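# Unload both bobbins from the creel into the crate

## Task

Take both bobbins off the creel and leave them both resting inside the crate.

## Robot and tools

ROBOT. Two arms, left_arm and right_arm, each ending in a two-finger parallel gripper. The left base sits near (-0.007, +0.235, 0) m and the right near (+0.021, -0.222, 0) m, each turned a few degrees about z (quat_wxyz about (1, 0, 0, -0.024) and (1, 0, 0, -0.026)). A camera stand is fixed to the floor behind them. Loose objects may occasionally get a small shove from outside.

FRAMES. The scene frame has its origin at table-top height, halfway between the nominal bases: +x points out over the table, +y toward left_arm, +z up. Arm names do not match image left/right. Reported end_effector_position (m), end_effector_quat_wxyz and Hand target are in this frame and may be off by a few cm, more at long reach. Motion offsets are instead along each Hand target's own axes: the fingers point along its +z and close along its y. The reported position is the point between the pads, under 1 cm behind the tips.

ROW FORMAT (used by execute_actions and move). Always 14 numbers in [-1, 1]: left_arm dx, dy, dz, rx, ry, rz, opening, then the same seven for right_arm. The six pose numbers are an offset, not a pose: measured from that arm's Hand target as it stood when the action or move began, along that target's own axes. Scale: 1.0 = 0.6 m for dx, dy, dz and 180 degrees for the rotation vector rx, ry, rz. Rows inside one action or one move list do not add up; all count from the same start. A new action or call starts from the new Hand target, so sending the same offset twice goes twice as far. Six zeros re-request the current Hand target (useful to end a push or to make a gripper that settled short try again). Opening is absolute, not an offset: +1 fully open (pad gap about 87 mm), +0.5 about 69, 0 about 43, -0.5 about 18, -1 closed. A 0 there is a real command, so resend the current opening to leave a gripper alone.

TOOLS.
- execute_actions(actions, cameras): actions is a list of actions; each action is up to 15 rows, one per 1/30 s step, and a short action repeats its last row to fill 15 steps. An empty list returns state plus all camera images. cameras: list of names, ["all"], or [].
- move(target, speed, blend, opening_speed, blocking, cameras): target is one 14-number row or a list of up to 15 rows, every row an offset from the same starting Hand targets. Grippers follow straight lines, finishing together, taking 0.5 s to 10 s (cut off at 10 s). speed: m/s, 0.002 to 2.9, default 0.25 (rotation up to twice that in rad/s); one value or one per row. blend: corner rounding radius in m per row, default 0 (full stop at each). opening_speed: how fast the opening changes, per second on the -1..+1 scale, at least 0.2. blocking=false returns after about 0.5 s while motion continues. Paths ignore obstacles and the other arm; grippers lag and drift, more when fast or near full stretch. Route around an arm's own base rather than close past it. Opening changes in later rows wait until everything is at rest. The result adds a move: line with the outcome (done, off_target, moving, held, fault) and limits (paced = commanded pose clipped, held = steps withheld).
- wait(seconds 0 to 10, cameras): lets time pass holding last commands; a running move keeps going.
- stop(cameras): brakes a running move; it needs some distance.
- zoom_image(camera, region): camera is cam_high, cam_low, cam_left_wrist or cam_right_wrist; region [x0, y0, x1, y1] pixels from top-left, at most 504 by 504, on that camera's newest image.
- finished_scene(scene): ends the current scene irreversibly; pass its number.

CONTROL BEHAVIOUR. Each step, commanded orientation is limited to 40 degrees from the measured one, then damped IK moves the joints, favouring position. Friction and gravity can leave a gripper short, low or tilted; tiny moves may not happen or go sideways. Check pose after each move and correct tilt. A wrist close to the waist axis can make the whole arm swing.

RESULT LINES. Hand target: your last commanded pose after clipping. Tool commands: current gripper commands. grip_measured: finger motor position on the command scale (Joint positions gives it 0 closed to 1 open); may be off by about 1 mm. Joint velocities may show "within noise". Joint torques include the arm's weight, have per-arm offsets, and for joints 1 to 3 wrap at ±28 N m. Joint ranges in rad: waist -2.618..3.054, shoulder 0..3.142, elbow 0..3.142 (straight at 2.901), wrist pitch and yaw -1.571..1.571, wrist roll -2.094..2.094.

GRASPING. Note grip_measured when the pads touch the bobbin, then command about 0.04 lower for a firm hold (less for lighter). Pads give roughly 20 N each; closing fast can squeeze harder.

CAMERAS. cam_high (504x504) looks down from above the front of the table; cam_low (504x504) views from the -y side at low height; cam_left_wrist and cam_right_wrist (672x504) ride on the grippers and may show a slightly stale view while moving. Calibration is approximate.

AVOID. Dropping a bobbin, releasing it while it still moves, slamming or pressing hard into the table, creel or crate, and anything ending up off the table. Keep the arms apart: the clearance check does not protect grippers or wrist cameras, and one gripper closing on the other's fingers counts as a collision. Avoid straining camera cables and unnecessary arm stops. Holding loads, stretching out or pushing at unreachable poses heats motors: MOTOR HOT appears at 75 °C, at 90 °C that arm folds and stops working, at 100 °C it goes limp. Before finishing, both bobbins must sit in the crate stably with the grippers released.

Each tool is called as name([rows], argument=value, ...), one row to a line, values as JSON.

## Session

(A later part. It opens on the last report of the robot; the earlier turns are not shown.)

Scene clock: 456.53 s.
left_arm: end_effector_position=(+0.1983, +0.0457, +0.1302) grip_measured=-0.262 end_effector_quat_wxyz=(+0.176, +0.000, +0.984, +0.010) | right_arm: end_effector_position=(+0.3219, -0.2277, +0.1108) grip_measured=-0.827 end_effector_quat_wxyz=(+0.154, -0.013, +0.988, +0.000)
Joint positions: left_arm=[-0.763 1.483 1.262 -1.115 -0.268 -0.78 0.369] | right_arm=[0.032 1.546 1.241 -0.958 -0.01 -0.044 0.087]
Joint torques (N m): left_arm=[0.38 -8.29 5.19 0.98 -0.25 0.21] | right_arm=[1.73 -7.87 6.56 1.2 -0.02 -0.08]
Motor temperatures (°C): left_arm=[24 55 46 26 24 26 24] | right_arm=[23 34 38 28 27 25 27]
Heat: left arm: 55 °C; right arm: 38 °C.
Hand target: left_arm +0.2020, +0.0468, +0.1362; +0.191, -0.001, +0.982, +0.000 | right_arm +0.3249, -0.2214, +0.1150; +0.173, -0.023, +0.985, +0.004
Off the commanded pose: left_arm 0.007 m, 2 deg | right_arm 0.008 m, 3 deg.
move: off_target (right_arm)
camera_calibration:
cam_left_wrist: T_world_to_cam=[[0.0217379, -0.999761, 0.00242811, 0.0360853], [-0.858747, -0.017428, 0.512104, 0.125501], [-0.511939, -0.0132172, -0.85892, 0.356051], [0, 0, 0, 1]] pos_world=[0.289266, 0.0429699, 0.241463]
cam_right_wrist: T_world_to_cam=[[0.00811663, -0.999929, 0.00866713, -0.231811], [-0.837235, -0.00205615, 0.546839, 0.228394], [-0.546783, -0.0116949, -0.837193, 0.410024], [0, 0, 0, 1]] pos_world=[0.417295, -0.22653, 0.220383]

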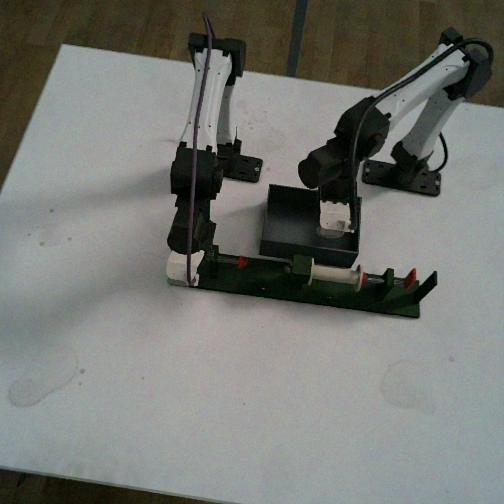

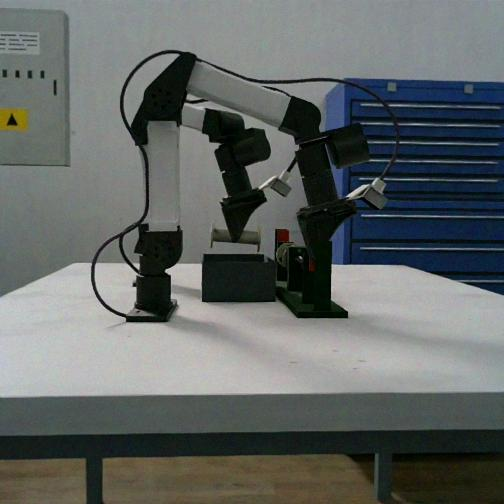

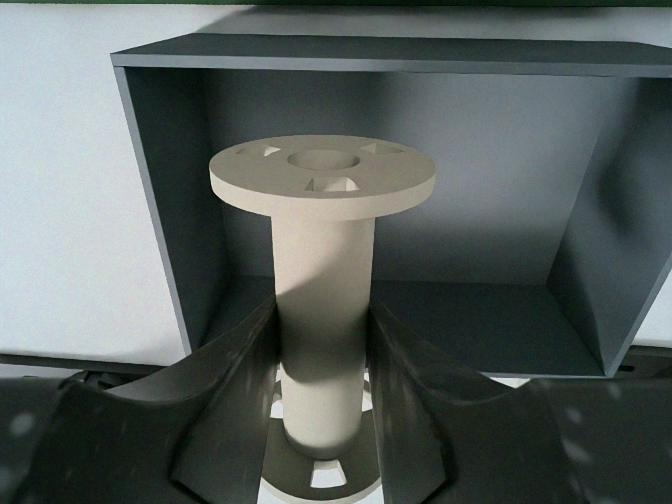

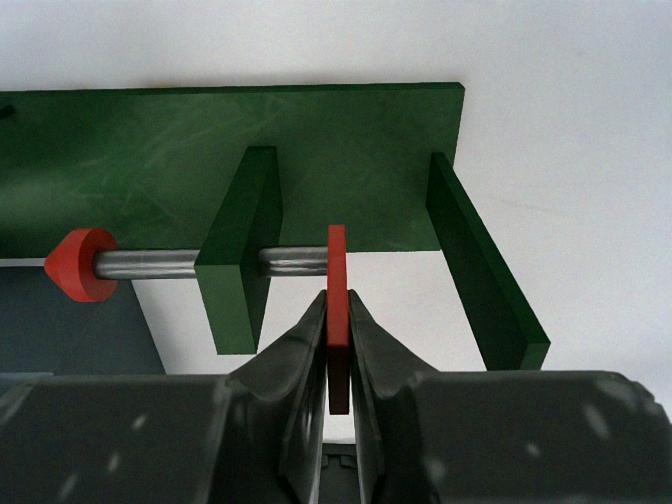

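move(target=[0.05,0,0.1237,0,0,0,-0.35,0,-0.005,0,0,0,0,-0.3], speed=0.08, opening_speed=0.4, cameras=["all"])

Scene clock: 469.17 s.
left_arm: end_effector_position=(+0.1978, +0.0463, +0.0578) grip_measured=-0.262 end_effector_quat_wxyz=(+0.186, -0.002, +0.983, +0.000) | right_arm: end_effector_position=(+0.3258, -0.2271, +0.1114) grip_measured=-0.300 end_effector_quat_wxyz=(+0.161, -0.016, +0.987, +0.000)
Joint positions: left_arm=[-0.763 1.489 0.973 -0.792 -0.268 -0.78 0.369] | right_arm=[0.035 1.546 1.241 -0.942 -0.01 -0.048 0.35]
Joint torques (N m): left_arm=[0.39 -5.11 5.18 1.06 -0.24 0.21] | right_arm=[0.69 -7.83 6.67 1.1 -0.05 -0.14]
Heat: left arm: 52 °C; right arm: 37 °C.
Hand target: left_arm +0.2019, +0.0468, +0.0561; +0.191, -0.001, +0.982, +0.000 | right_arm +0.3251, -0.2243, +0.1150; +0.173, -0.023, +0.985, +0.004
Off the commanded pose: left_arm 0.005 m, 1 deg | right_arm 0.005 m, 2 deg.
move: done
camera_calibration:
cam_left_wrist: T_world_to_cam=[[0.0211346, -0.999497, 0.0236499, 0.0357185], [-0.868793, -0.00665517, 0.495131, 0.164564], [-0.494725, -0.0310112, -0.868496, 0.291632], [0, 0, 0, 1]] pos_world=[0.286495, 0.0458396, 0.170956]
cam_right_wrist: T_world_to_cam=[[0.0142969, -0.999844, 0.0103508, -0.233394], [-0.845638, -0.00656665, 0.533717, 0.234591], [-0.533566, -0.0163835, -0.8456, 0.408322], [0, 0, 0, 1]] pos_world=[0.419582, -0.225127, 0.222487]

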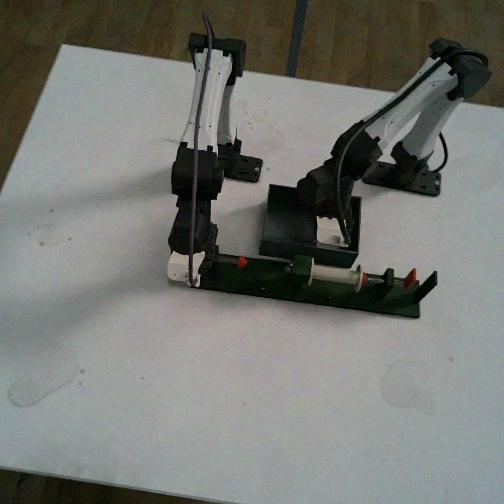

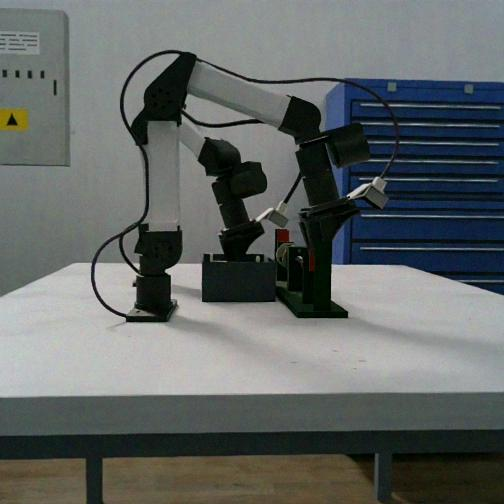

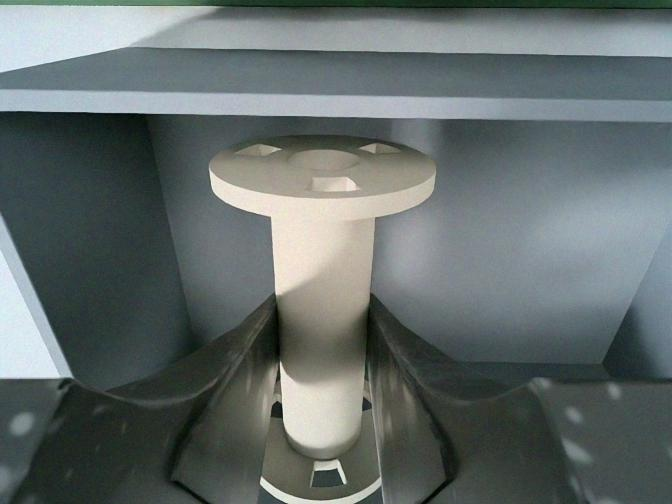

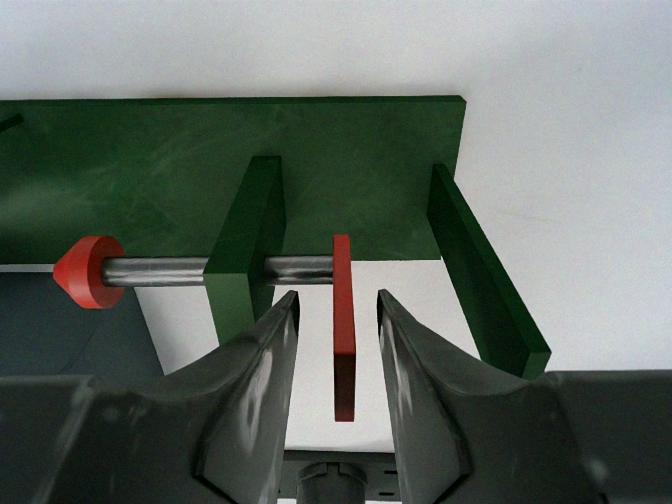

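move([
  [0,-0.02,0,0,0,0,-0.35,0,0,0,0,0,0,-0.3],
  [0.0094,-0.02,0.0232,0,0,0,-0.35,0.0005,0,-0.06,0,0,0,-0.3],
], speed=0.05, cameras=["cam_left_wrist","cam_right_wrist"])

Scene clock: 474.93 s.
left_arm: end_effector_position=(+0.2000, +0.0371, +0.0433) grip_measured=-0.262 end_effector_quat_wxyz=(+0.184, +0.004, +0.983, +0.000) | right_arm: end_effector_position=(+0.3122, -0.2270, +0.1366) grip_measured=-0.300 end_effector_quat_wxyz=(+0.160, -0.017, +0.987, +0.000)
Joint positions: left_arm=[-0.779 1.543 0.964 -0.735 -0.268 -0.784 0.369] | right_arm=[0.035 1.495 1.293 -1.047 -0.01 -0.05 0.35]
Joint torques (N m): left_arm=[-0.95 -5.39 4.98 1.06 -0.32 -0.05] | right_arm=[0.49 -7.02 10.4 0.81 -0.05 -0.13]
Motor temperatures (°C): left_arm=[24 50 45 26 24 26 24] | right_arm=[23 35 37 28 26 25 27]
Heat: left arm: 50 °C; right arm: 37 °C.
Hand target: left_arm +0.2021, +0.0347, +0.0411; +0.191, -0.001, +0.982, +0.000 | right_arm +0.3126, -0.2249, +0.1489; +0.173, -0.023, +0.985, +0.004
Off the commanded pose: left_arm 0.004 m, 1 deg | right_arm 0.012 m, 2 deg.
move: off_target (right_arm)
camera_calibration:
cam_left_wrist: T_world_to_cam=[[0.008778, -0.999749, 0.0205887, 0.0294724], [-0.866751, 0.00266058, 0.498734, 0.172743], [-0.498663, -0.0222231, -0.866511, 0.280222], [0, 0, 0, 1]] pos_world=[0.289203, 0.0352328, 0.156056]
cam_right_wrist: T_world_to_cam=[[0.0164109, -0.999805, 0.0110045, -0.23407], [-0.844609, -0.0079714, 0.535324, 0.208705], [-0.535132, -0.0180796, -0.844575, 0.422266], [0, 0, 0, 1]] pos_world=[0.406083, -0.224726, 0.247487]
Images, in order (width x height): cam_left_wrist 672x504, cam_right_wrist 672x504.

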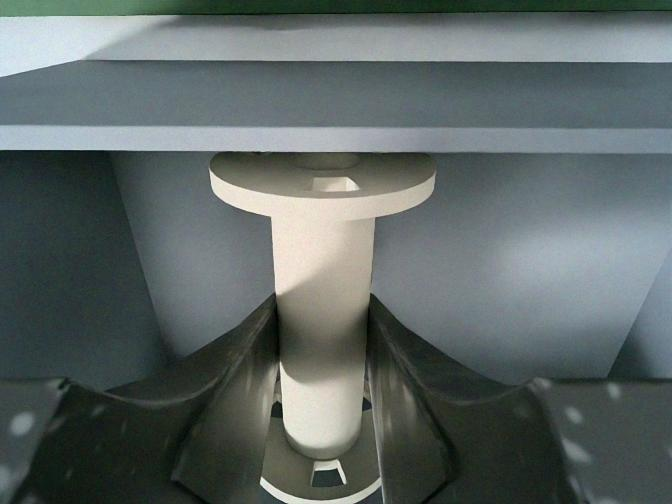

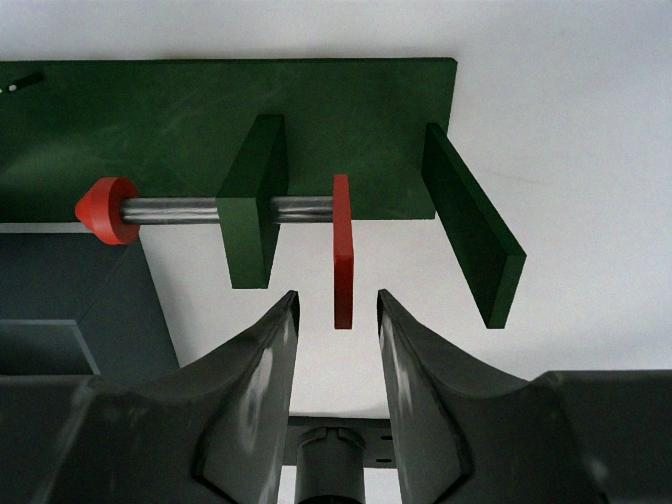

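move(target=[0.0075,0,0.0185,0,0,0,-0.35,0.0005,0,-0.08,0,0,0,0.3], speed=0.04, cameras=["cam_left_wrist","cam_low"])

Scene clock: 480.00 s.
left_arm: end_effector_position=(+0.2034, +0.0364, +0.0380) grip_measured=-0.262 end_effector_quat_wxyz=(+0.193, +0.002, +0.981, -0.002) | right_arm: end_effector_position=(+0.2976, -0.2269, +0.1820) grip_measured=+0.300 end_effector_quat_wxyz=(+0.160, -0.019, +0.987, -0.001)
Joint positions: left_arm=[-0.78 1.545 0.94 -0.692 -0.28 -0.784 0.369] | right_arm=[0.035 1.462 1.446 -1.232 -0.01 -0.054 0.65]
Joint torques (N m): left_arm=[-0.94 -4.07 4.05 1.16 -0.2 -0.06] | right_arm=[0.18 -6.63 10.26 0.82 -0.07 -0.14]
Heat: left arm: 48 °C; right arm: 37 °C.
Hand target: left_arm +0.2020, +0.0347, +0.0292; +0.191, -0.001, +0.982, +0.000 | right_arm +0.2959, -0.2256, +0.1938; +0.173, -0.023, +0.985, +0.004
Off the commanded pose: left_arm 0.009 m, 1 deg | right_arm 0.012 m, 2 deg.
move: off_target (right_arm)
camera_calibration:
cam_left_wrist: T_world_to_cam=[[0.0110114, -0.999603, 0.0259195, 0.0281624], [-0.876691, 0.00281594, 0.481045, 0.181037], [-0.480927, -0.0280204, -0.876313, 0.274315], [0, 0, 0, 1]] pos_world=[0.290329, 0.0353279, 0.152568]
Images, in order (width x height): cam_low 504x504, cam_left_wrist 672x504.

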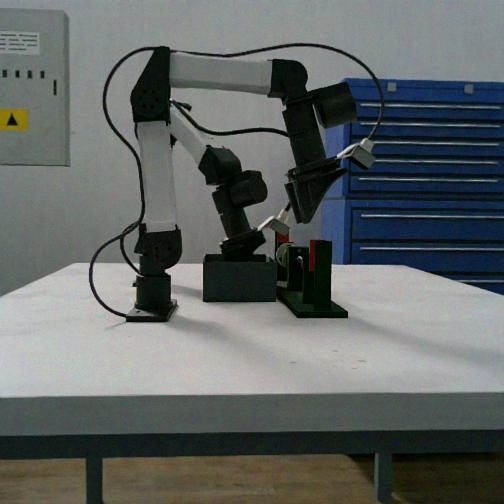

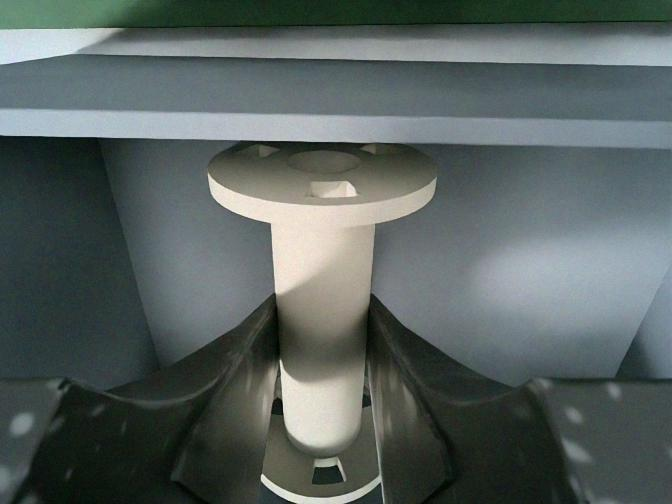

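move([
  [-0.0044,0,-0.0108,0,0,0,-0.35,0,0,0,0,0,0,0.3],
  [-0.0044,0,-0.0108,0,0,0,0.15,0,0,0,0,0,0,1],
], speed=0.04, opening_speed=0.3, cameras=["cam_left_wrist"])

Scene clock: 488.07 s.
left_arm: end_effector_position=(+0.2032, +0.0366, +0.0380) grip_measured=+0.150 end_effector_quat_wxyz=(+0.193, +0.002, +0.981, -0.001) | right_arm: end_effector_position=(+0.2974, -0.2269, +0.1820) grip_measured=+0.965 end_effector_quat_wxyz=(+0.160, -0.019, +0.987, -0.001)
Joint positions: left_arm=[-0.78 1.545 0.94 -0.693 -0.28 -0.784 0.575] | right_arm=[0.035 1.462 1.446 -1.233 -0.01 -0.054 0.983]
Joint torques (N m): left_arm=[-0.94 -4.96 5.75 0.84 -0.2 -0.05] | right_arm=[0.21 -6.61 10.21 0.82 -0.09 -0.14]
Heat: left arm: 46 °C; right arm: 39 °C.
Hand target: left_arm +0.2020, +0.0347, +0.0362; +0.191, -0.001, +0.982, +0.000 | right_arm +0.2959, -0.2256, +0.1938; +0.173, -0.023, +0.985, +0.004
Off the commanded pose: left_arm 0.003 m, 0 deg | right_arm 0.012 m, 2 deg.
move: off_target (right_arm); target 2's new opening was sent with right_arm's hand 0.012 m and 2 deg from that target
camera_calibration:
cam_left_wrist: T_world_to_cam=[[0.0113705, -0.999616, 0.0252755, 0.0282617], [-0.8763, 0.00221363, 0.481761, 0.180794], [-0.481632, -0.0276268, -0.875938, 0.274315], [0, 0, 0, 1]] pos_world=[0.290227, 0.0354291, 0.152468]
Images, in order (width x height): cam_left_wrist 672x504.

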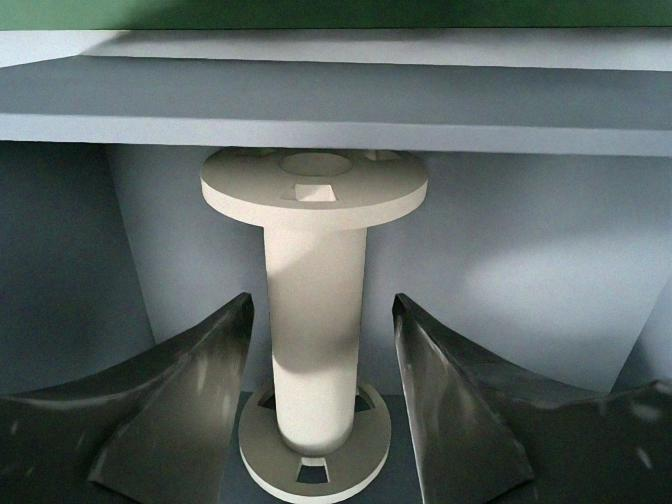

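move(target=[0,0,-0.3,0,0,0,0.15,0,0,0,0,0,0,1], speed=0.15, cameras=["cam_left_wrist","cam_high"])

Scene clock: 494.20 s.
left_arm: end_effector_position=(+0.1331, +0.0371, +0.1948) grip_measured=+0.150 end_effector_quat_wxyz=(+0.180, +0.006, +0.984, +0.008) | right_arm: end_effector_position=(+0.2974, -0.2269, +0.1820) grip_measured=+0.965 end_effector_quat_wxyz=(+0.160, -0.019, +0.987, -0.001)
Joint positions: left_arm=[-0.997 1.41 1.461 -1.446 -0.319 -1.005 0.575] | right_arm=[0.035 1.462 1.446 -1.233 -0.01 -0.054 0.983]
Joint torques (N m): left_arm=[-1.03 -5.05 7.77 0.53 -0.35 -0.06] | right_arm=[0.28 -6.67 10.26 0.84 -0.08 -0.15]
Motor temperatures (°C): left_arm=[24 45 44 26 24 26 24] | right_arm=[22 34 40 27 25 25 26]
Heat: left arm: 45 °C; right arm: 40 °C.
Hand target: left_arm +0.1346, +0.0347, +0.2031; +0.191, -0.001, +0.982, +0.000 | right_arm +0.2959, -0.2256, +0.1938; +0.173, -0.023, +0.985, +0.004
Off the commanded pose: left_arm 0.009 m, 2 deg | right_arm 0.012 m, 2 deg.
move: off_target (right_arm)
camera_calibration:
cam_left_wrist: T_world_to_cam=[[0.00899232, -0.999947, 0.00493608, 0.0299327], [-0.863165, -0.00526994, 0.504894, 0.0378066], [-0.504841, -0.00880082, -0.863167, 0.377798], [0, 0, 0, 1]] pos_world=[0.223092, 0.0334553, 0.306867]
Images, in order (width x height): cam_high 504x504, cam_left_wrist 672x504.

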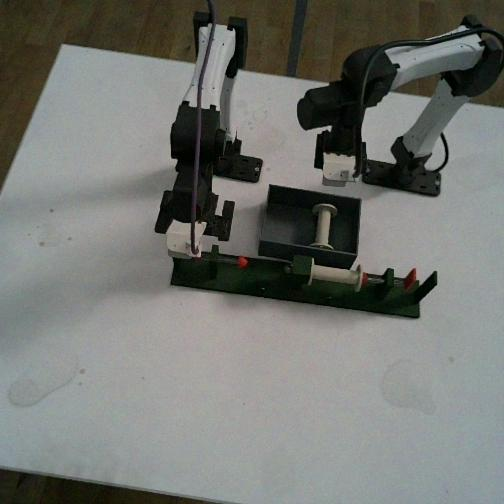

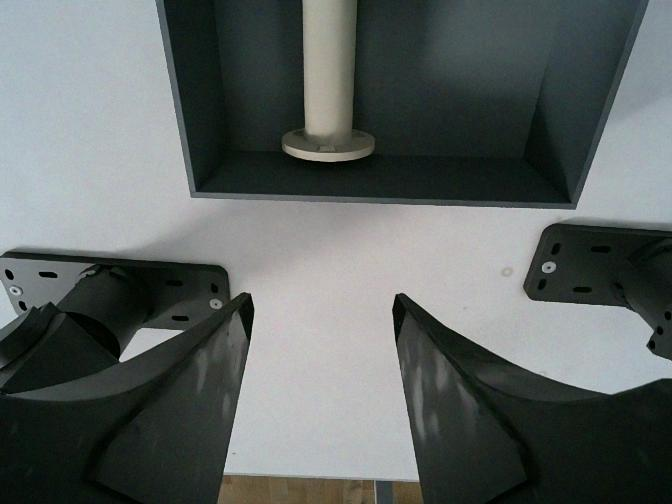

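move(target=[-0.2817,0.3188,0.0833,-0.003,0.011,-0.0078,1,0,0,0,0,0,0,1], speed=0.2, cameras=["cam_left_wrist","cam_high"])

zoom_image(camera="cam_left_wrist", region=[200, 50, 560, 350])

Scene clock: 513.77 s.
left_arm: end_effector_position=(+0.3059, +0.2259, +0.2140) grip_measured=+1.000 end_effector_quat_wxyz=(+0.167, -0.019, +0.986, +0.006) | right_arm: end_effector_position=(+0.2974, -0.2269, +0.1820) grip_measured=+0.965 end_effector_quat_wxyz=(+0.160, -0.019, +0.987, -0.001)
Joint positions: left_arm=[0.011 1.62 1.729 -1.345 -0.029 -0.07 1] | right_arm=[0.035 1.462 1.446 -1.233 -0.01 -0.054 0.983]
Joint torques (N m): left_arm=[0.18 -6.01 8.18 0.9 0.08 0.23] | right_arm=[0.21 -6.64 10.26 0.82 -0.08 -0.14]
Heat: left arm: 45 °C; right arm: 42 °C.
Hand target: left_arm +0.3097, +0.2263, +0.2199; +0.174, -0.014, +0.985, +0.002 | right_arm +0.2959, -0.2256, +0.1938; +0.173, -0.023, +0.985, +0.004
Off the commanded pose: left_arm 0.007 m, 1 deg | right_arm 0.012 m, 2 deg.
move: off_target (right_arm)
camera_calibration:
cam_left_wrist: T_world_to_cam=[[0.0574676, -0.998191, 0.017686, 0.199114], [-0.84873, -0.0395193, 0.527348, 0.176857], [-0.525695, -0.0453161, -0.849465, 0.495036], [0, 0, 0, 1]] pos_world=[0.398899, 0.228176, 0.323729]
Images, in order (width x height): cam_high 504x504, cam_left_wrist 672x504.

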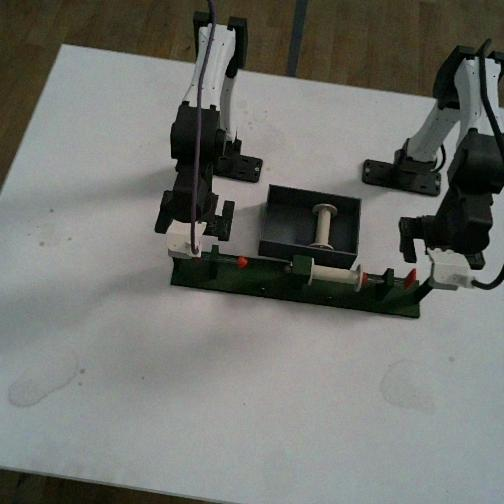

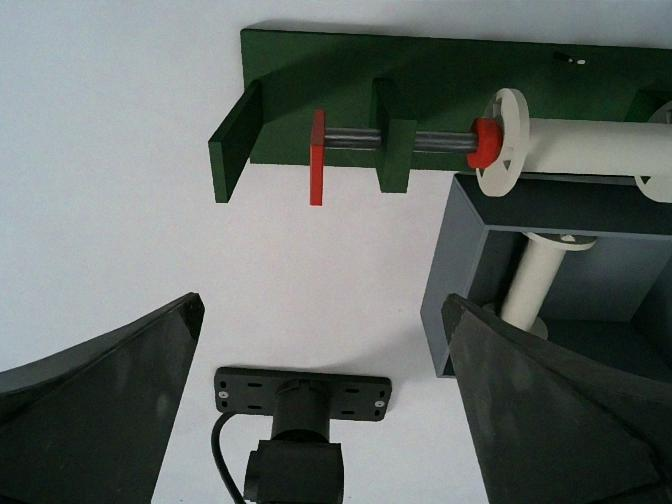

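Scaled by 1.400.

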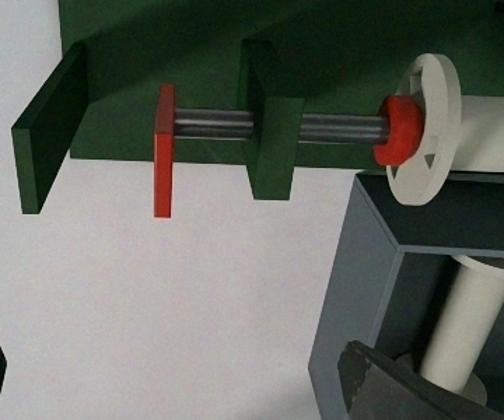

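move(target=[0.0372,0.003,0.162,0,0,0,0,0,0,0,0,0,0,1], speed=0.12, opening_speed=1.5, cameras=["cam_left_wrist"])

Scene clock: 527.40 s.
left_arm: end_effector_position=(+0.3199, +0.2270, +0.1198) grip_measured=+0.000 end_effector_quat_wxyz=(+0.165, -0.018, +0.986, +0.005) | right_arm: end_effector_position=(+0.2974, -0.2269, +0.1820) grip_measured=+0.965 end_effector_quat_wxyz=(+0.160, -0.019, +0.987, -0.001)
Joint positions: left_arm=[0.017 1.62 1.349 -0.969 -0.026 -0.062 0.5] | right_arm=[0.035 1.462 1.446 -1.233 -0.01 -0.054 0.983]
Joint torques (N m): left_arm=[0.39 -8.01 5.16 1.2 0.08 0.22] | right_arm=[0.28 -6.6 10.28 0.83 -0.08 -0.14]
Heat: left arm: 47 °C; right arm: 42 °C.
Hand target: left_arm +0.3219, +0.2284, +0.1210; +0.174, -0.014, +0.985, +0.002 | right_arm +0.2959, -0.2256, +0.1938; +0.173, -0.023, +0.985, +0.004
Off the commanded pose: left_arm 0.003 m, 1 deg | right_arm 0.012 m, 2 deg.
move: off_target (right_arm)
camera_calibration:
cam_left_wrist: T_world_to_cam=[[0.0542391, -0.998373, 0.0175811, 0.202152], [-0.846508, -0.0366358, 0.531114, 0.236693], [-0.529606, -0.0436897, -0.847118, 0.422952], [0, 0, 0, 1]] pos_world=[0.413396, 0.228973, 0.229026]
Images, in order (width x height): cam_left_wrist 672x504.

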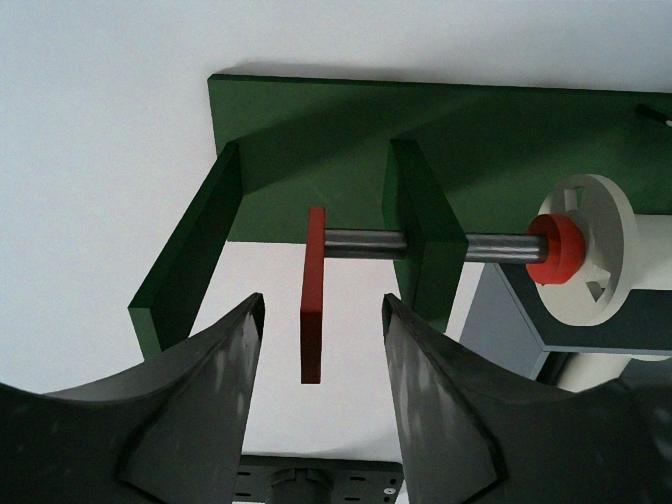

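move([
  [0.0015,0.007,0.0137,0,0,0,0,0,0,0,0,0,0,1],
  [0.0015,0.007,0.0137,0,0,0,-1,0,0,0,0,0,0,1],
], speed=0.05, opening_speed=0.8, cameras=["cam_left_wrist"])

Scene clock: 540.27 s.
left_arm: end_effector_position=(+0.3220, +0.2316, +0.1143) grip_measured=-0.785 end_effector_quat_wxyz=(+0.169, -0.013, +0.985, +0.005) | right_arm: end_effector_position=(+0.2974, -0.2269, +0.1820) grip_measured=+0.965 end_effector_quat_wxyz=(+0.160, -0.019, +0.987, -0.001)
Joint positions: left_arm=[0.031 1.62 1.325 -0.936 -0.02 -0.039 0.108] | right_arm=[0.035 1.462 1.446 -1.233 -0.01 -0.054 0.983]
Joint torques (N m): left_arm=[0.34 -7.27 5.14 1.19 0.08 0.12] | right_arm=[0.18 -6.64 10.24 0.82 -0.08 -0.14]
Heat: left arm: 46 °C; right arm: 43 °C.
Hand target: left_arm +0.3238, +0.2327, +0.1129; +0.174, -0.014, +0.985, +0.002 | right_arm +0.2959, -0.2256, +0.1938; +0.173, -0.023, +0.985, +0.004
Off the commanded pose: left_arm 0.002 m, 1 deg | right_arm 0.012 m, 2 deg.
move: off_target (right_arm)
camera_calibration:
cam_left_wrist: T_world_to_cam=[[0.0442953, -0.998888, 0.0161215, 0.21023], [-0.851374, -0.029301, 0.52374, 0.242178], [-0.522685, -0.0369246, -0.851726, 0.416404], [0, 0, 0, 1]] pos_world=[0.41452, 0.232468, 0.224435]
Images, in order (width x height): cam_left_wrist 672x504.

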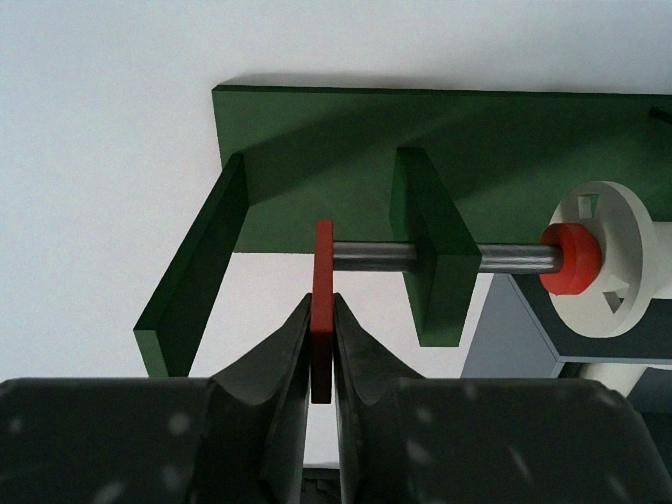

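move(target=[0,0,0,0,0,0,-1,-0.1083,0.441,-0.1205,-0.2373,-0.0749,-0.4377,1], speed=0.25, cameras=["cam_right_wrist","cam_high"])

Scene clock: 555.90 s.
left_arm: end_effector_position=(+0.3220, +0.2316, +0.1143) grip_measured=-0.785 end_effector_quat_wxyz=(+0.169, -0.013, +0.985, +0.005) | right_arm: end_effector_position=(+0.3212, +0.0367, +0.2873) grip_measured=+0.965 end_effector_quat_wxyz=(-0.253, +0.672, -0.661, -0.218)
Joint positions: left_arm=[0.031 1.62 1.325 -0.936 -0.02 -0.039 0.108] | right_arm=[0.606 1.933 2.362 -1.558 -0.537 -0.908 0.983]
Joint torques (N m): left_arm=[0.32 -7.24 5.14 1.19 0.08 0.13] | right_arm=[0.79 -5.82 8.79 0.94 -0.45 -0.14]
Heat: left arm: 46 °C; right arm: 43 °C.
Hand target: left_arm +0.3238, +0.2327, +0.1129; +0.174, -0.014, +0.985, +0.002 | right_arm +0.3203, +0.0403, +0.2837; -0.221, +0.682, -0.659, -0.228
Off the commanded pose: left_arm 0.002 m, 1 deg | right_arm 0.005 m, 4 deg.
joint sent to its limit (right arm) — joint 4 (wrist pitch), lower limit. The joint targets are off in orientation, not in position.
move: off_target (right_arm)
camera_calibration:
cam_right_wrist: T_world_to_cam=[[0.99848, -0.021123, 0.0509065, -0.335185], [-0.0311629, -0.978194, 0.205341, 0.00695175], [0.0454591, -0.206615, -0.977366, 0.417752], [0, 0, 0, 1]] pos_world=[0.315901, 0.086034, 0.423932]
Images, in order (width x height): cam_high 504x504, cam_right_wrist 672x504.

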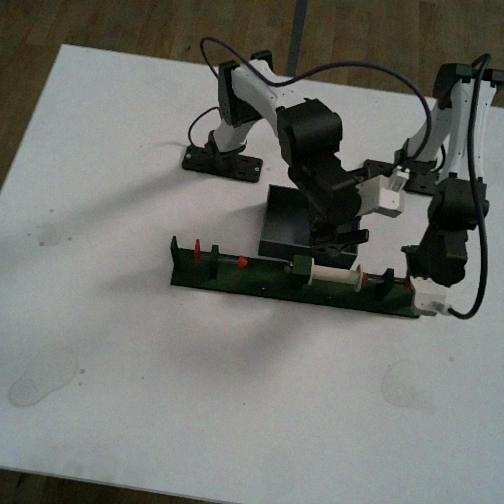

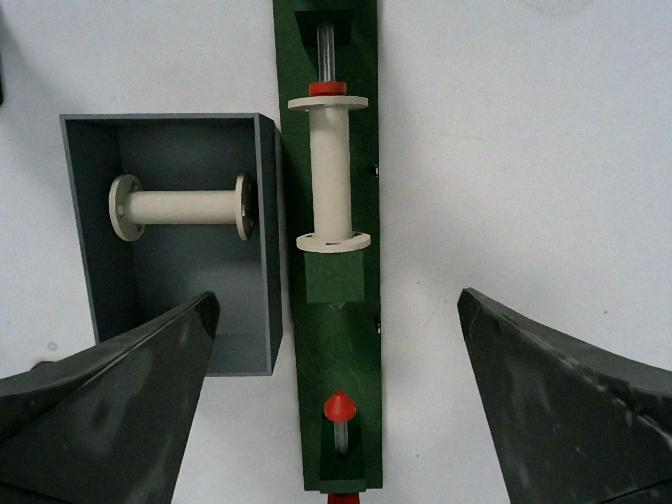

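move(target=[0,0,0,0,0,0,-1,0.0605,-0.0188,0.2085,0,-0.0167,0,1], speed=0.15, cameras=["cam_right_wrist"])

Scene clock: 574.80 s.
left_arm: end_effector_position=(+0.3220, +0.2316, +0.1143) grip_measured=-0.785 end_effector_quat_wxyz=(+0.169, -0.013, +0.985, +0.005) | right_arm: end_effector_position=(+0.3346, +0.0845, +0.1552) grip_measured=+0.965 end_effector_quat_wxyz=(-0.229, +0.676, -0.658, -0.241)
Joint positions: left_arm=[0.031 1.62 1.325 -0.936 -0.02 -0.039 0.108] | right_arm=[0.676 1.919 1.775 -1.008 -0.55 -0.853 0.983]
Joint torques (N m): left_arm=[0.34 -7.25 5.16 1.19 0.08 0.12] | right_arm=[0.87 -11.02 6.56 1.19 -0.46 -0.01]
Heat: left arm: 45 °C; right arm: 41 °C.
Hand target: left_arm +0.3238, +0.2327, +0.1129; +0.174, -0.014, +0.985, +0.002 | right_arm +0.3299, +0.0870, +0.1620; -0.238, +0.676, -0.653, -0.245
Off the commanded pose: left_arm 0.002 m, 1 deg | right_arm 0.009 m, 1 deg.
move: done
camera_calibration:
cam_right_wrist: T_world_to_cam=[[0.999895, 0.0109899, -0.00942772, -0.334631], [0.0127128, -0.977989, 0.208267, 0.0660237], [-0.00693138, -0.208365, -0.978027, 0.315691], [0, 0, 0, 1]] pos_world=[0.335945, 0.134027, 0.291849]
Images, in order (width x height): cam_right_wrist 672x504.

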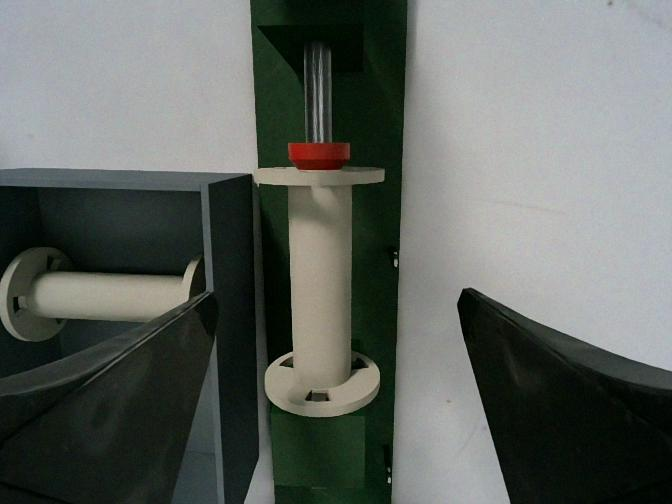

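move(target=[0,0,0,0,0,0,-1,0.0607,0.0135,0.0732,0,0,0,1], speed=0.1, cameras=["cam_right_wrist","cam_high"])

Scene clock: 580.97 s.
left_arm: end_effector_position=(+0.3220, +0.2316, +0.1143) grip_measured=-0.785 end_effector_quat_wxyz=(+0.169, -0.013, +0.985, +0.005) | right_arm: end_effector_position=(+0.3252, +0.0842, +0.0938) grip_measured=+0.965 end_effector_quat_wxyz=(-0.223, +0.675, -0.660, -0.245)
Joint positions: left_arm=[0.031 1.62 1.325 -0.936 -0.02 -0.039 0.108] | right_arm=[0.687 1.905 1.512 -0.765 -0.551 -0.839 0.983]
Joint torques (N m): left_arm=[0.34 -7.27 5.14 1.19 0.08 0.12] | right_arm=[0.88 -11.67 6.75 1.17 -0.4 0.01]
Heat: left arm: 45 °C; right arm: 40 °C.
Hand target: left_arm +0.3238, +0.2327, +0.1129; +0.174, -0.014, +0.985, +0.002 | right_arm +0.3219, +0.0870, +0.1049; -0.238, +0.676, -0.653, -0.246
Off the commanded pose: left_arm 0.002 m, 1 deg | right_arm 0.012 m, 2 deg.
move: off_target (right_arm)
camera_calibration:
cam_right_wrist: T_world_to_cam=[[0.999662, 0.012229, -0.0229363, -0.324603], [0.016786, -0.97746, 0.210451, 0.0771366], [-0.0198457, -0.210765, -0.977335, 0.25982], [0, 0, 0, 1]] pos_world=[0.328355, 0.134128, 0.230252]
Images, in order (width x height): cam_high 504x504, cam_right_wrist 672x504.

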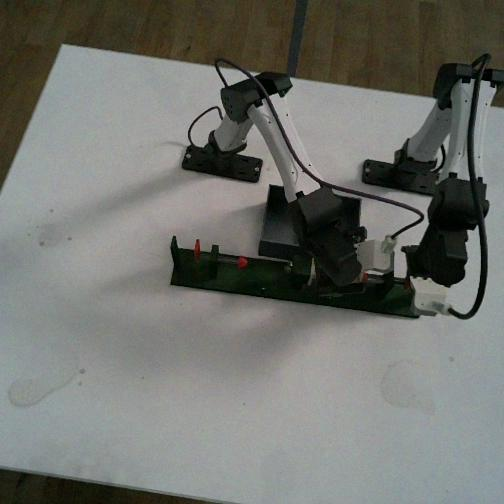

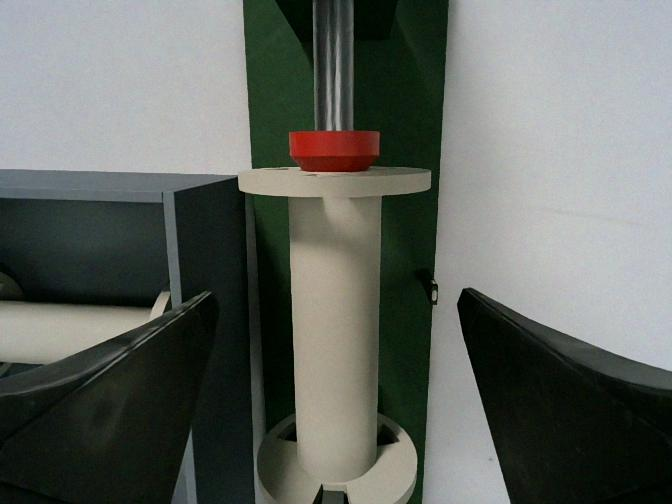

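move(target=[0,0,0,0,0,0,-1,0,0,0,0,0,0,-0.36], opening_speed=0.8, cameras=["cam_right_wrist"])

Scene clock: 587.27 s.
left_arm: end_effector_position=(+0.3220, +0.2316, +0.1143) grip_measured=-0.785 end_effector_quat_wxyz=(+0.169, -0.013, +0.985, +0.005) | right_arm: end_effector_position=(+0.3251, +0.0844, +0.0939) grip_measured=-0.289 end_effector_quat_wxyz=(-0.223, +0.674, -0.660, -0.245)
Joint positions: left_arm=[0.031 1.62 1.325 -0.936 -0.02 -0.039 0.108] | right_arm=[0.687 1.905 1.512 -0.765 -0.552 -0.837 0.356]
Joint torques (N m): left_arm=[0.35 -7.27 5.15 1.19 0.07 0.12] | right_arm=[0.91 -11.67 6.75 1.19 -0.38 -0.03]
Heat: left arm: 45 °C; right arm: 40 °C.
Hand target: left_arm +0.3238, +0.2327, +0.1129; +0.174, -0.014, +0.985, +0.002 | right_arm +0.3219, +0.0870, +0.1048; -0.238, +0.676, -0.653, -0.246
Off the commanded pose: left_arm 0.002 m, 1 deg | right_arm 0.012 m, 2 deg.
move: off_target (right_arm)
camera_calibration:
cam_right_wrist: T_world_to_cam=[[0.999639, 0.0105284, -0.024703, -0.32416], [0.0154784, -0.977648, 0.209678, 0.077745], [-0.0219433, -0.209984, -0.977458, 0.260535], [0, 0, 0, 1]] pos_world=[0.328557, 0.134128, 0.230353]
Images, in order (width x height): cam_right_wrist 672x504.

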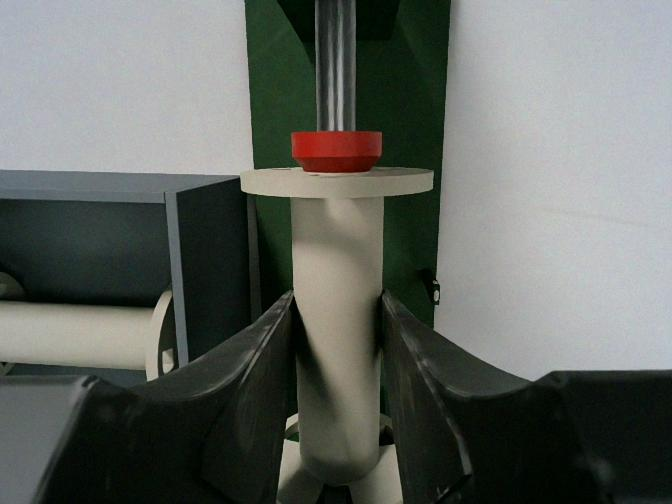

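move(target=[0,0.0667,0,-0.039,0,-0.0095,-1,0,0,0,0,0,0,-0.36], speed=0.05, cameras=["cam_right_wrist","cam_left_wrist"])

Scene clock: 595.50 s.
left_arm: end_effector_position=(+0.3220, +0.2364, +0.1143) grip_measured=-0.784 end_effector_quat_wxyz=(+0.169, -0.015, +0.986, +0.001) | right_arm: end_effector_position=(+0.3251, +0.0844, +0.0939) grip_measured=-0.289 end_effector_quat_wxyz=(-0.223, +0.674, -0.660, -0.246)
Joint positions: left_arm=[0.052 1.62 1.325 -0.936 -0.005 -0.025 0.108] | right_arm=[0.687 1.905 1.512 -0.765 -0.552 -0.836 0.356]
Joint torques (N m): left_arm=[4 -7.35 5.12 1.14 -1.14 0.22] | right_arm=[0.96 -11.69 6.8 1.18 -0.39 -0.03]
Heat: left arm: 45 °C; right arm: 39 °C.
Hand target: left_arm +0.3226, +0.2728, +0.1129; +0.173, -0.039, +0.982, +0.060 | right_arm +0.3219, +0.0870, +0.1048; -0.238, +0.676, -0.653, -0.246
Off the commanded pose: left_arm 0.036 m, 7 deg | right_arm 0.012 m, 2 deg.
move: off_target (left_arm, right_arm)
camera_calibration:
cam_left_wrist: T_world_to_cam=[[0.0469023, -0.998565, 0.0258559, 0.212972], [-0.851192, -0.0264073, 0.52419, 0.241545], [-0.522755, -0.0465941, -0.851209, 0.418752], [0, 0, 0, 1]] pos_world=[0.414517, 0.238556, 0.224323]
cam_right_wrist: T_world_to_cam=[[0.999637, 0.0101718, -0.0249323, -0.324059], [0.0151779, -0.977651, 0.209684, 0.0778428], [-0.0222423, -0.209986, -0.977451, 0.260631], [0, 0, 0, 1]] pos_world=[0.328557, 0.134128, 0.230353]
Images, in order (width x height): cam_left_wrist 672x504, cam_right_wrist 672x504.

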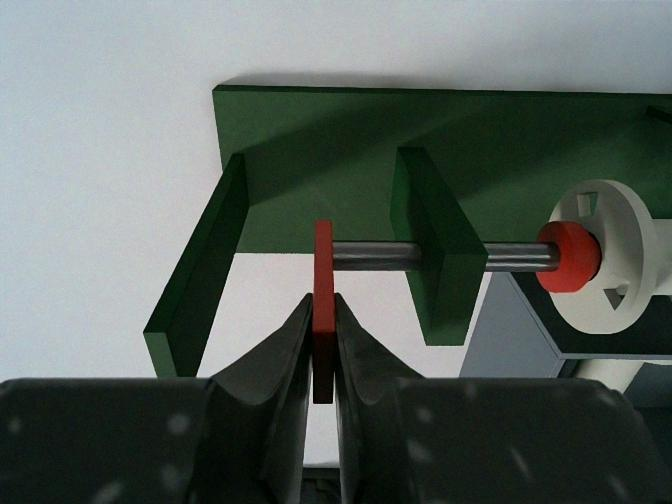

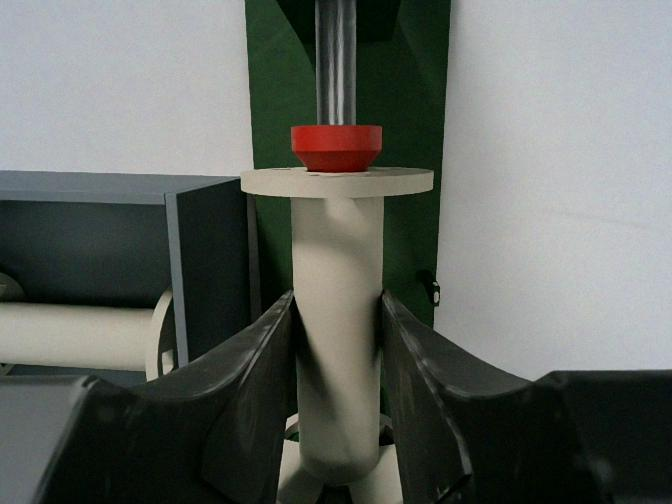

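move(target=[-0.0028,0.0495,0.0065,-0.0194,-0.0004,-0.0048,-1,0,0,0,0,0,0,-0.36], speed=0.05, cameras=["cam_right_wrist","cam_left_wrist"])

Scene clock: 603.30 s.
left_arm: end_effector_position=(+0.3216, +0.2506, +0.1143) grip_measured=-0.781 end_effector_quat_wxyz=(+0.169, -0.018, +0.985, +0.001) | right_arm: end_effector_position=(+0.3251, +0.0844, +0.0939) grip_measured=-0.289 end_effector_quat_wxyz=(-0.223, +0.674, -0.660, -0.246)
Joint positions: left_arm=[0.098 1.62 1.325 -0.936 0.008 0.012 0.11] | right_arm=[0.687 1.905 1.512 -0.765 -0.552 -0.836 0.356]
Joint torques (N m): left_arm=[5.38 -7.04 5.46 1.21 -1.67 0.26] | right_arm=[0.98 -11.66 6.71 1.17 -0.38 -0.03]
Motor temperatures (°C): left_arm=[25 42 45 26 24 26 24] | right_arm=[22 39 39 26 23 25 26]
Heat: left arm: 45 °C; right arm: 39 °C.
Hand target: left_arm +0.3226, +0.3027, +0.1130; +0.172, -0.052, +0.980, +0.089 | right_arm +0.3219, +0.0870, +0.1048; -0.238, +0.676, -0.653, -0.246
Off the commanded pose: left_arm 0.052 m, 11 deg | right_arm 0.012 m, 2 deg.
move: off_target (left_arm, right_arm)
camera_calibration:
cam_left_wrist: T_world_to_cam=[[0.0533271, -0.998237, 0.0260772, 0.225081], [-0.851038, -0.0317712, 0.524143, 0.242898], [-0.52239, -0.0501437, -0.851231, 0.419987], [0, 0, 0, 1]] pos_world=[0.414109, 0.253461, 0.224323]
cam_right_wrist: T_world_to_cam=[[0.999637, 0.0101718, -0.0249323, -0.324059], [0.0151779, -0.977651, 0.209684, 0.0778428], [-0.0222423, -0.209986, -0.977451, 0.260631], [0, 0, 0, 1]] pos_world=[0.328557, 0.134128, 0.230353]
Images, in order (width x height): cam_left_wrist 672x504, cam_right_wrist 672x504.

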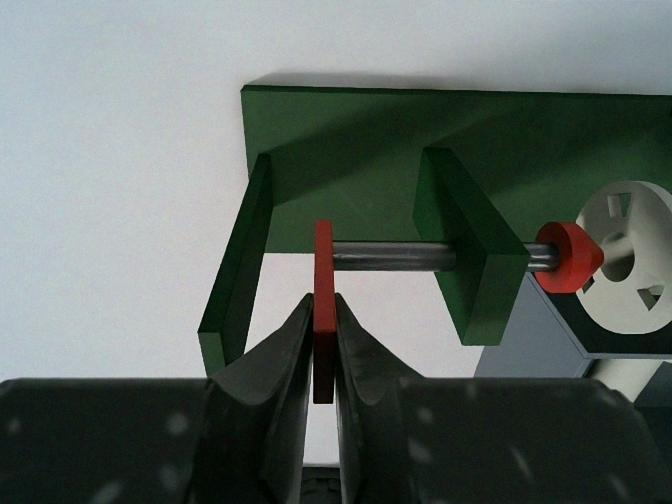

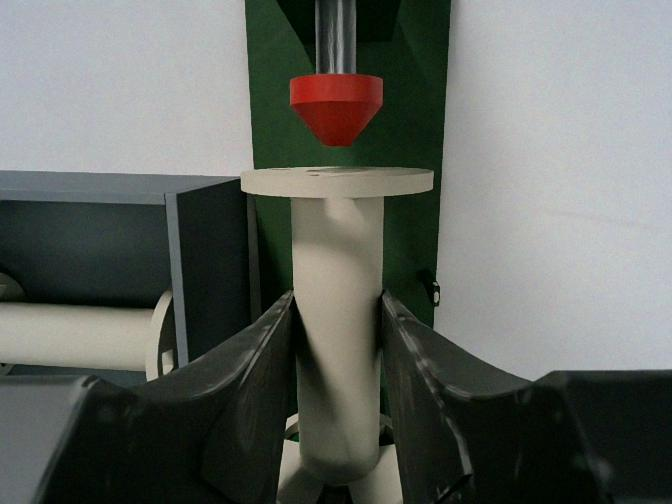

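move(target=[-0.0023,0.0412,0.0054,-0.013,-0.0003,-0.0025,-1,0,0,0,0,0,0,-0.36], speed=0.05, cameras=["cam_right_wrist","cam_left_wrist"])

Scene clock: 607.43 s.
left_arm: end_effector_position=(+0.3209, +0.2627, +0.1143) grip_measured=-0.778 end_effector_quat_wxyz=(+0.169, -0.018, +0.985, -0.001) | right_arm: end_effector_position=(+0.3251, +0.0844, +0.0939) grip_measured=-0.289 end_effector_quat_wxyz=(-0.223, +0.674, -0.660, -0.246)
Joint positions: left_arm=[0.14 1.62 1.325 -0.936 0.026 0.051 0.111] | right_arm=[0.687 1.905 1.512 -0.765 -0.552 -0.836 0.356]
Joint torques (N m): left_arm=[6.57 -6.89 6.08 1.24 -2.04 0.31] | right_arm=[1.01 -11.69 6.71 1.17 -0.38 -0.02]
Heat: left arm: 45 °C; right arm: 39 °C.
Hand target: left_arm +0.3218, +0.3276, +0.1143; +0.172, -0.059, +0.977, +0.108 | right_arm +0.3219, +0.0870, +0.1048; -0.238, +0.676, -0.653, -0.246
Off the commanded pose: left_arm 0.065 m, 13 deg | right_arm 0.012 m, 2 deg.
move: off_target (left_arm, right_arm)
camera_calibration:
cam_left_wrist: T_world_to_cam=[[0.0529103, -0.998139, 0.0303218, 0.236792], [-0.851568, -0.0292399, 0.523427, 0.242187], [-0.521567, -0.0535158, -0.851531, 0.42085], [0, 0, 0, 1]] pos_world=[0.413211, 0.265954, 0.224419]
cam_right_wrist: T_world_to_cam=[[0.999637, 0.0101718, -0.0249323, -0.324059], [0.0151779, -0.977651, 0.209684, 0.0778428], [-0.0222423, -0.209986, -0.977451, 0.260631], [0, 0, 0, 1]] pos_world=[0.328557, 0.134128, 0.230353]
Images, in order (width x height): cam_left_wrist 672x504, cam_right_wrist 672x504.

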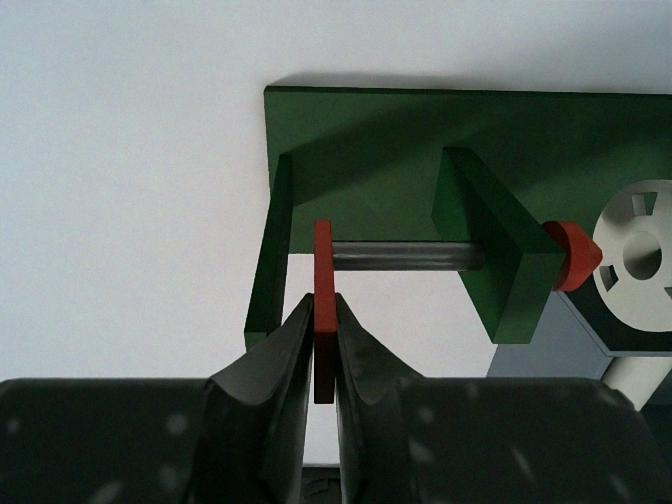

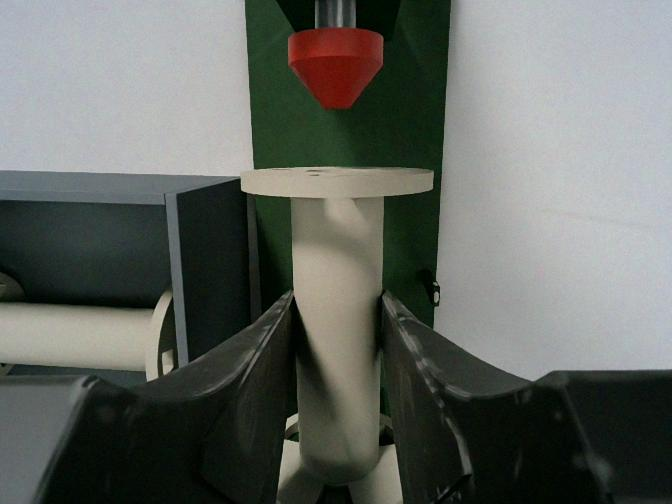

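move(target=[0,0,0,0,0,0,-1,-0.0192,-0.0008,0.016,0,0,0,-0.36], speed=0.04, cameras=["cam_right_wrist"])

Scene clock: 612.37 s.
left_arm: end_effector_position=(+0.3209, +0.2626, +0.1143) grip_measured=-0.778 end_effector_quat_wxyz=(+0.169, -0.018, +0.985, -0.001) | right_arm: end_effector_position=(+0.3221, +0.0935, +0.0944) grip_measured=-0.289 end_effector_quat_wxyz=(-0.228, +0.677, -0.657, -0.241)
Joint positions: left_arm=[0.14 1.62 1.325 -0.936 0.027 0.051 0.111] | right_arm=[0.714 1.905 1.512 -0.743 -0.534 -0.817 0.356]
Joint torques (N m): left_arm=[6.58 -6.91 6.06 1.24 -2.04 0.32] | right_arm=[1.28 -9.24 10.43 1.1 -0.42 0.12]
Heat: left arm: 45 °C; right arm: 40 °C.
Hand target: left_arm +0.3218, +0.3276, +0.1143; +0.172, -0.059, +0.977, +0.108 | right_arm +0.3218, +0.1020, +0.1049; -0.238, +0.676, -0.653, -0.246
Off the commanded pose: left_arm 0.065 m, 13 deg | right_arm 0.014 m, 1 deg.
move: off_target (left_arm, right_arm)
camera_calibration:
cam_right_wrist: T_world_to_cam=[[0.999845, 0.0148479, -0.00948508, -0.323132], [0.0165136, -0.977408, 0.210715, 0.0860873], [-0.00614212, -0.210839, -0.977501, 0.257957], [0, 0, 0, 1]] pos_world=[0.323245, 0.143328, 0.230949]
Images, in order (width x height): cam_right_wrist 672x504.

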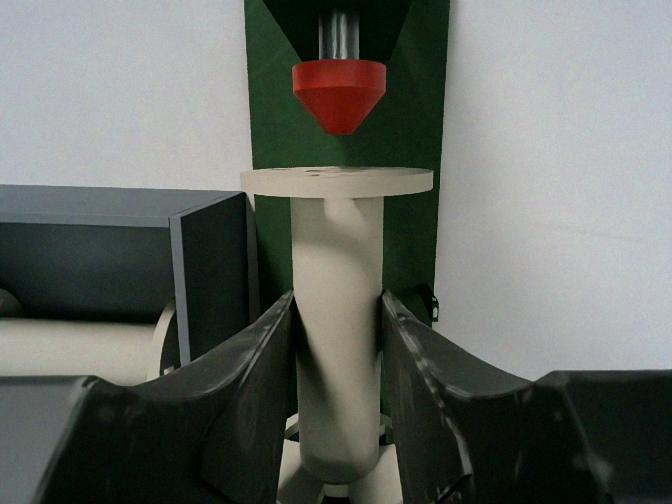

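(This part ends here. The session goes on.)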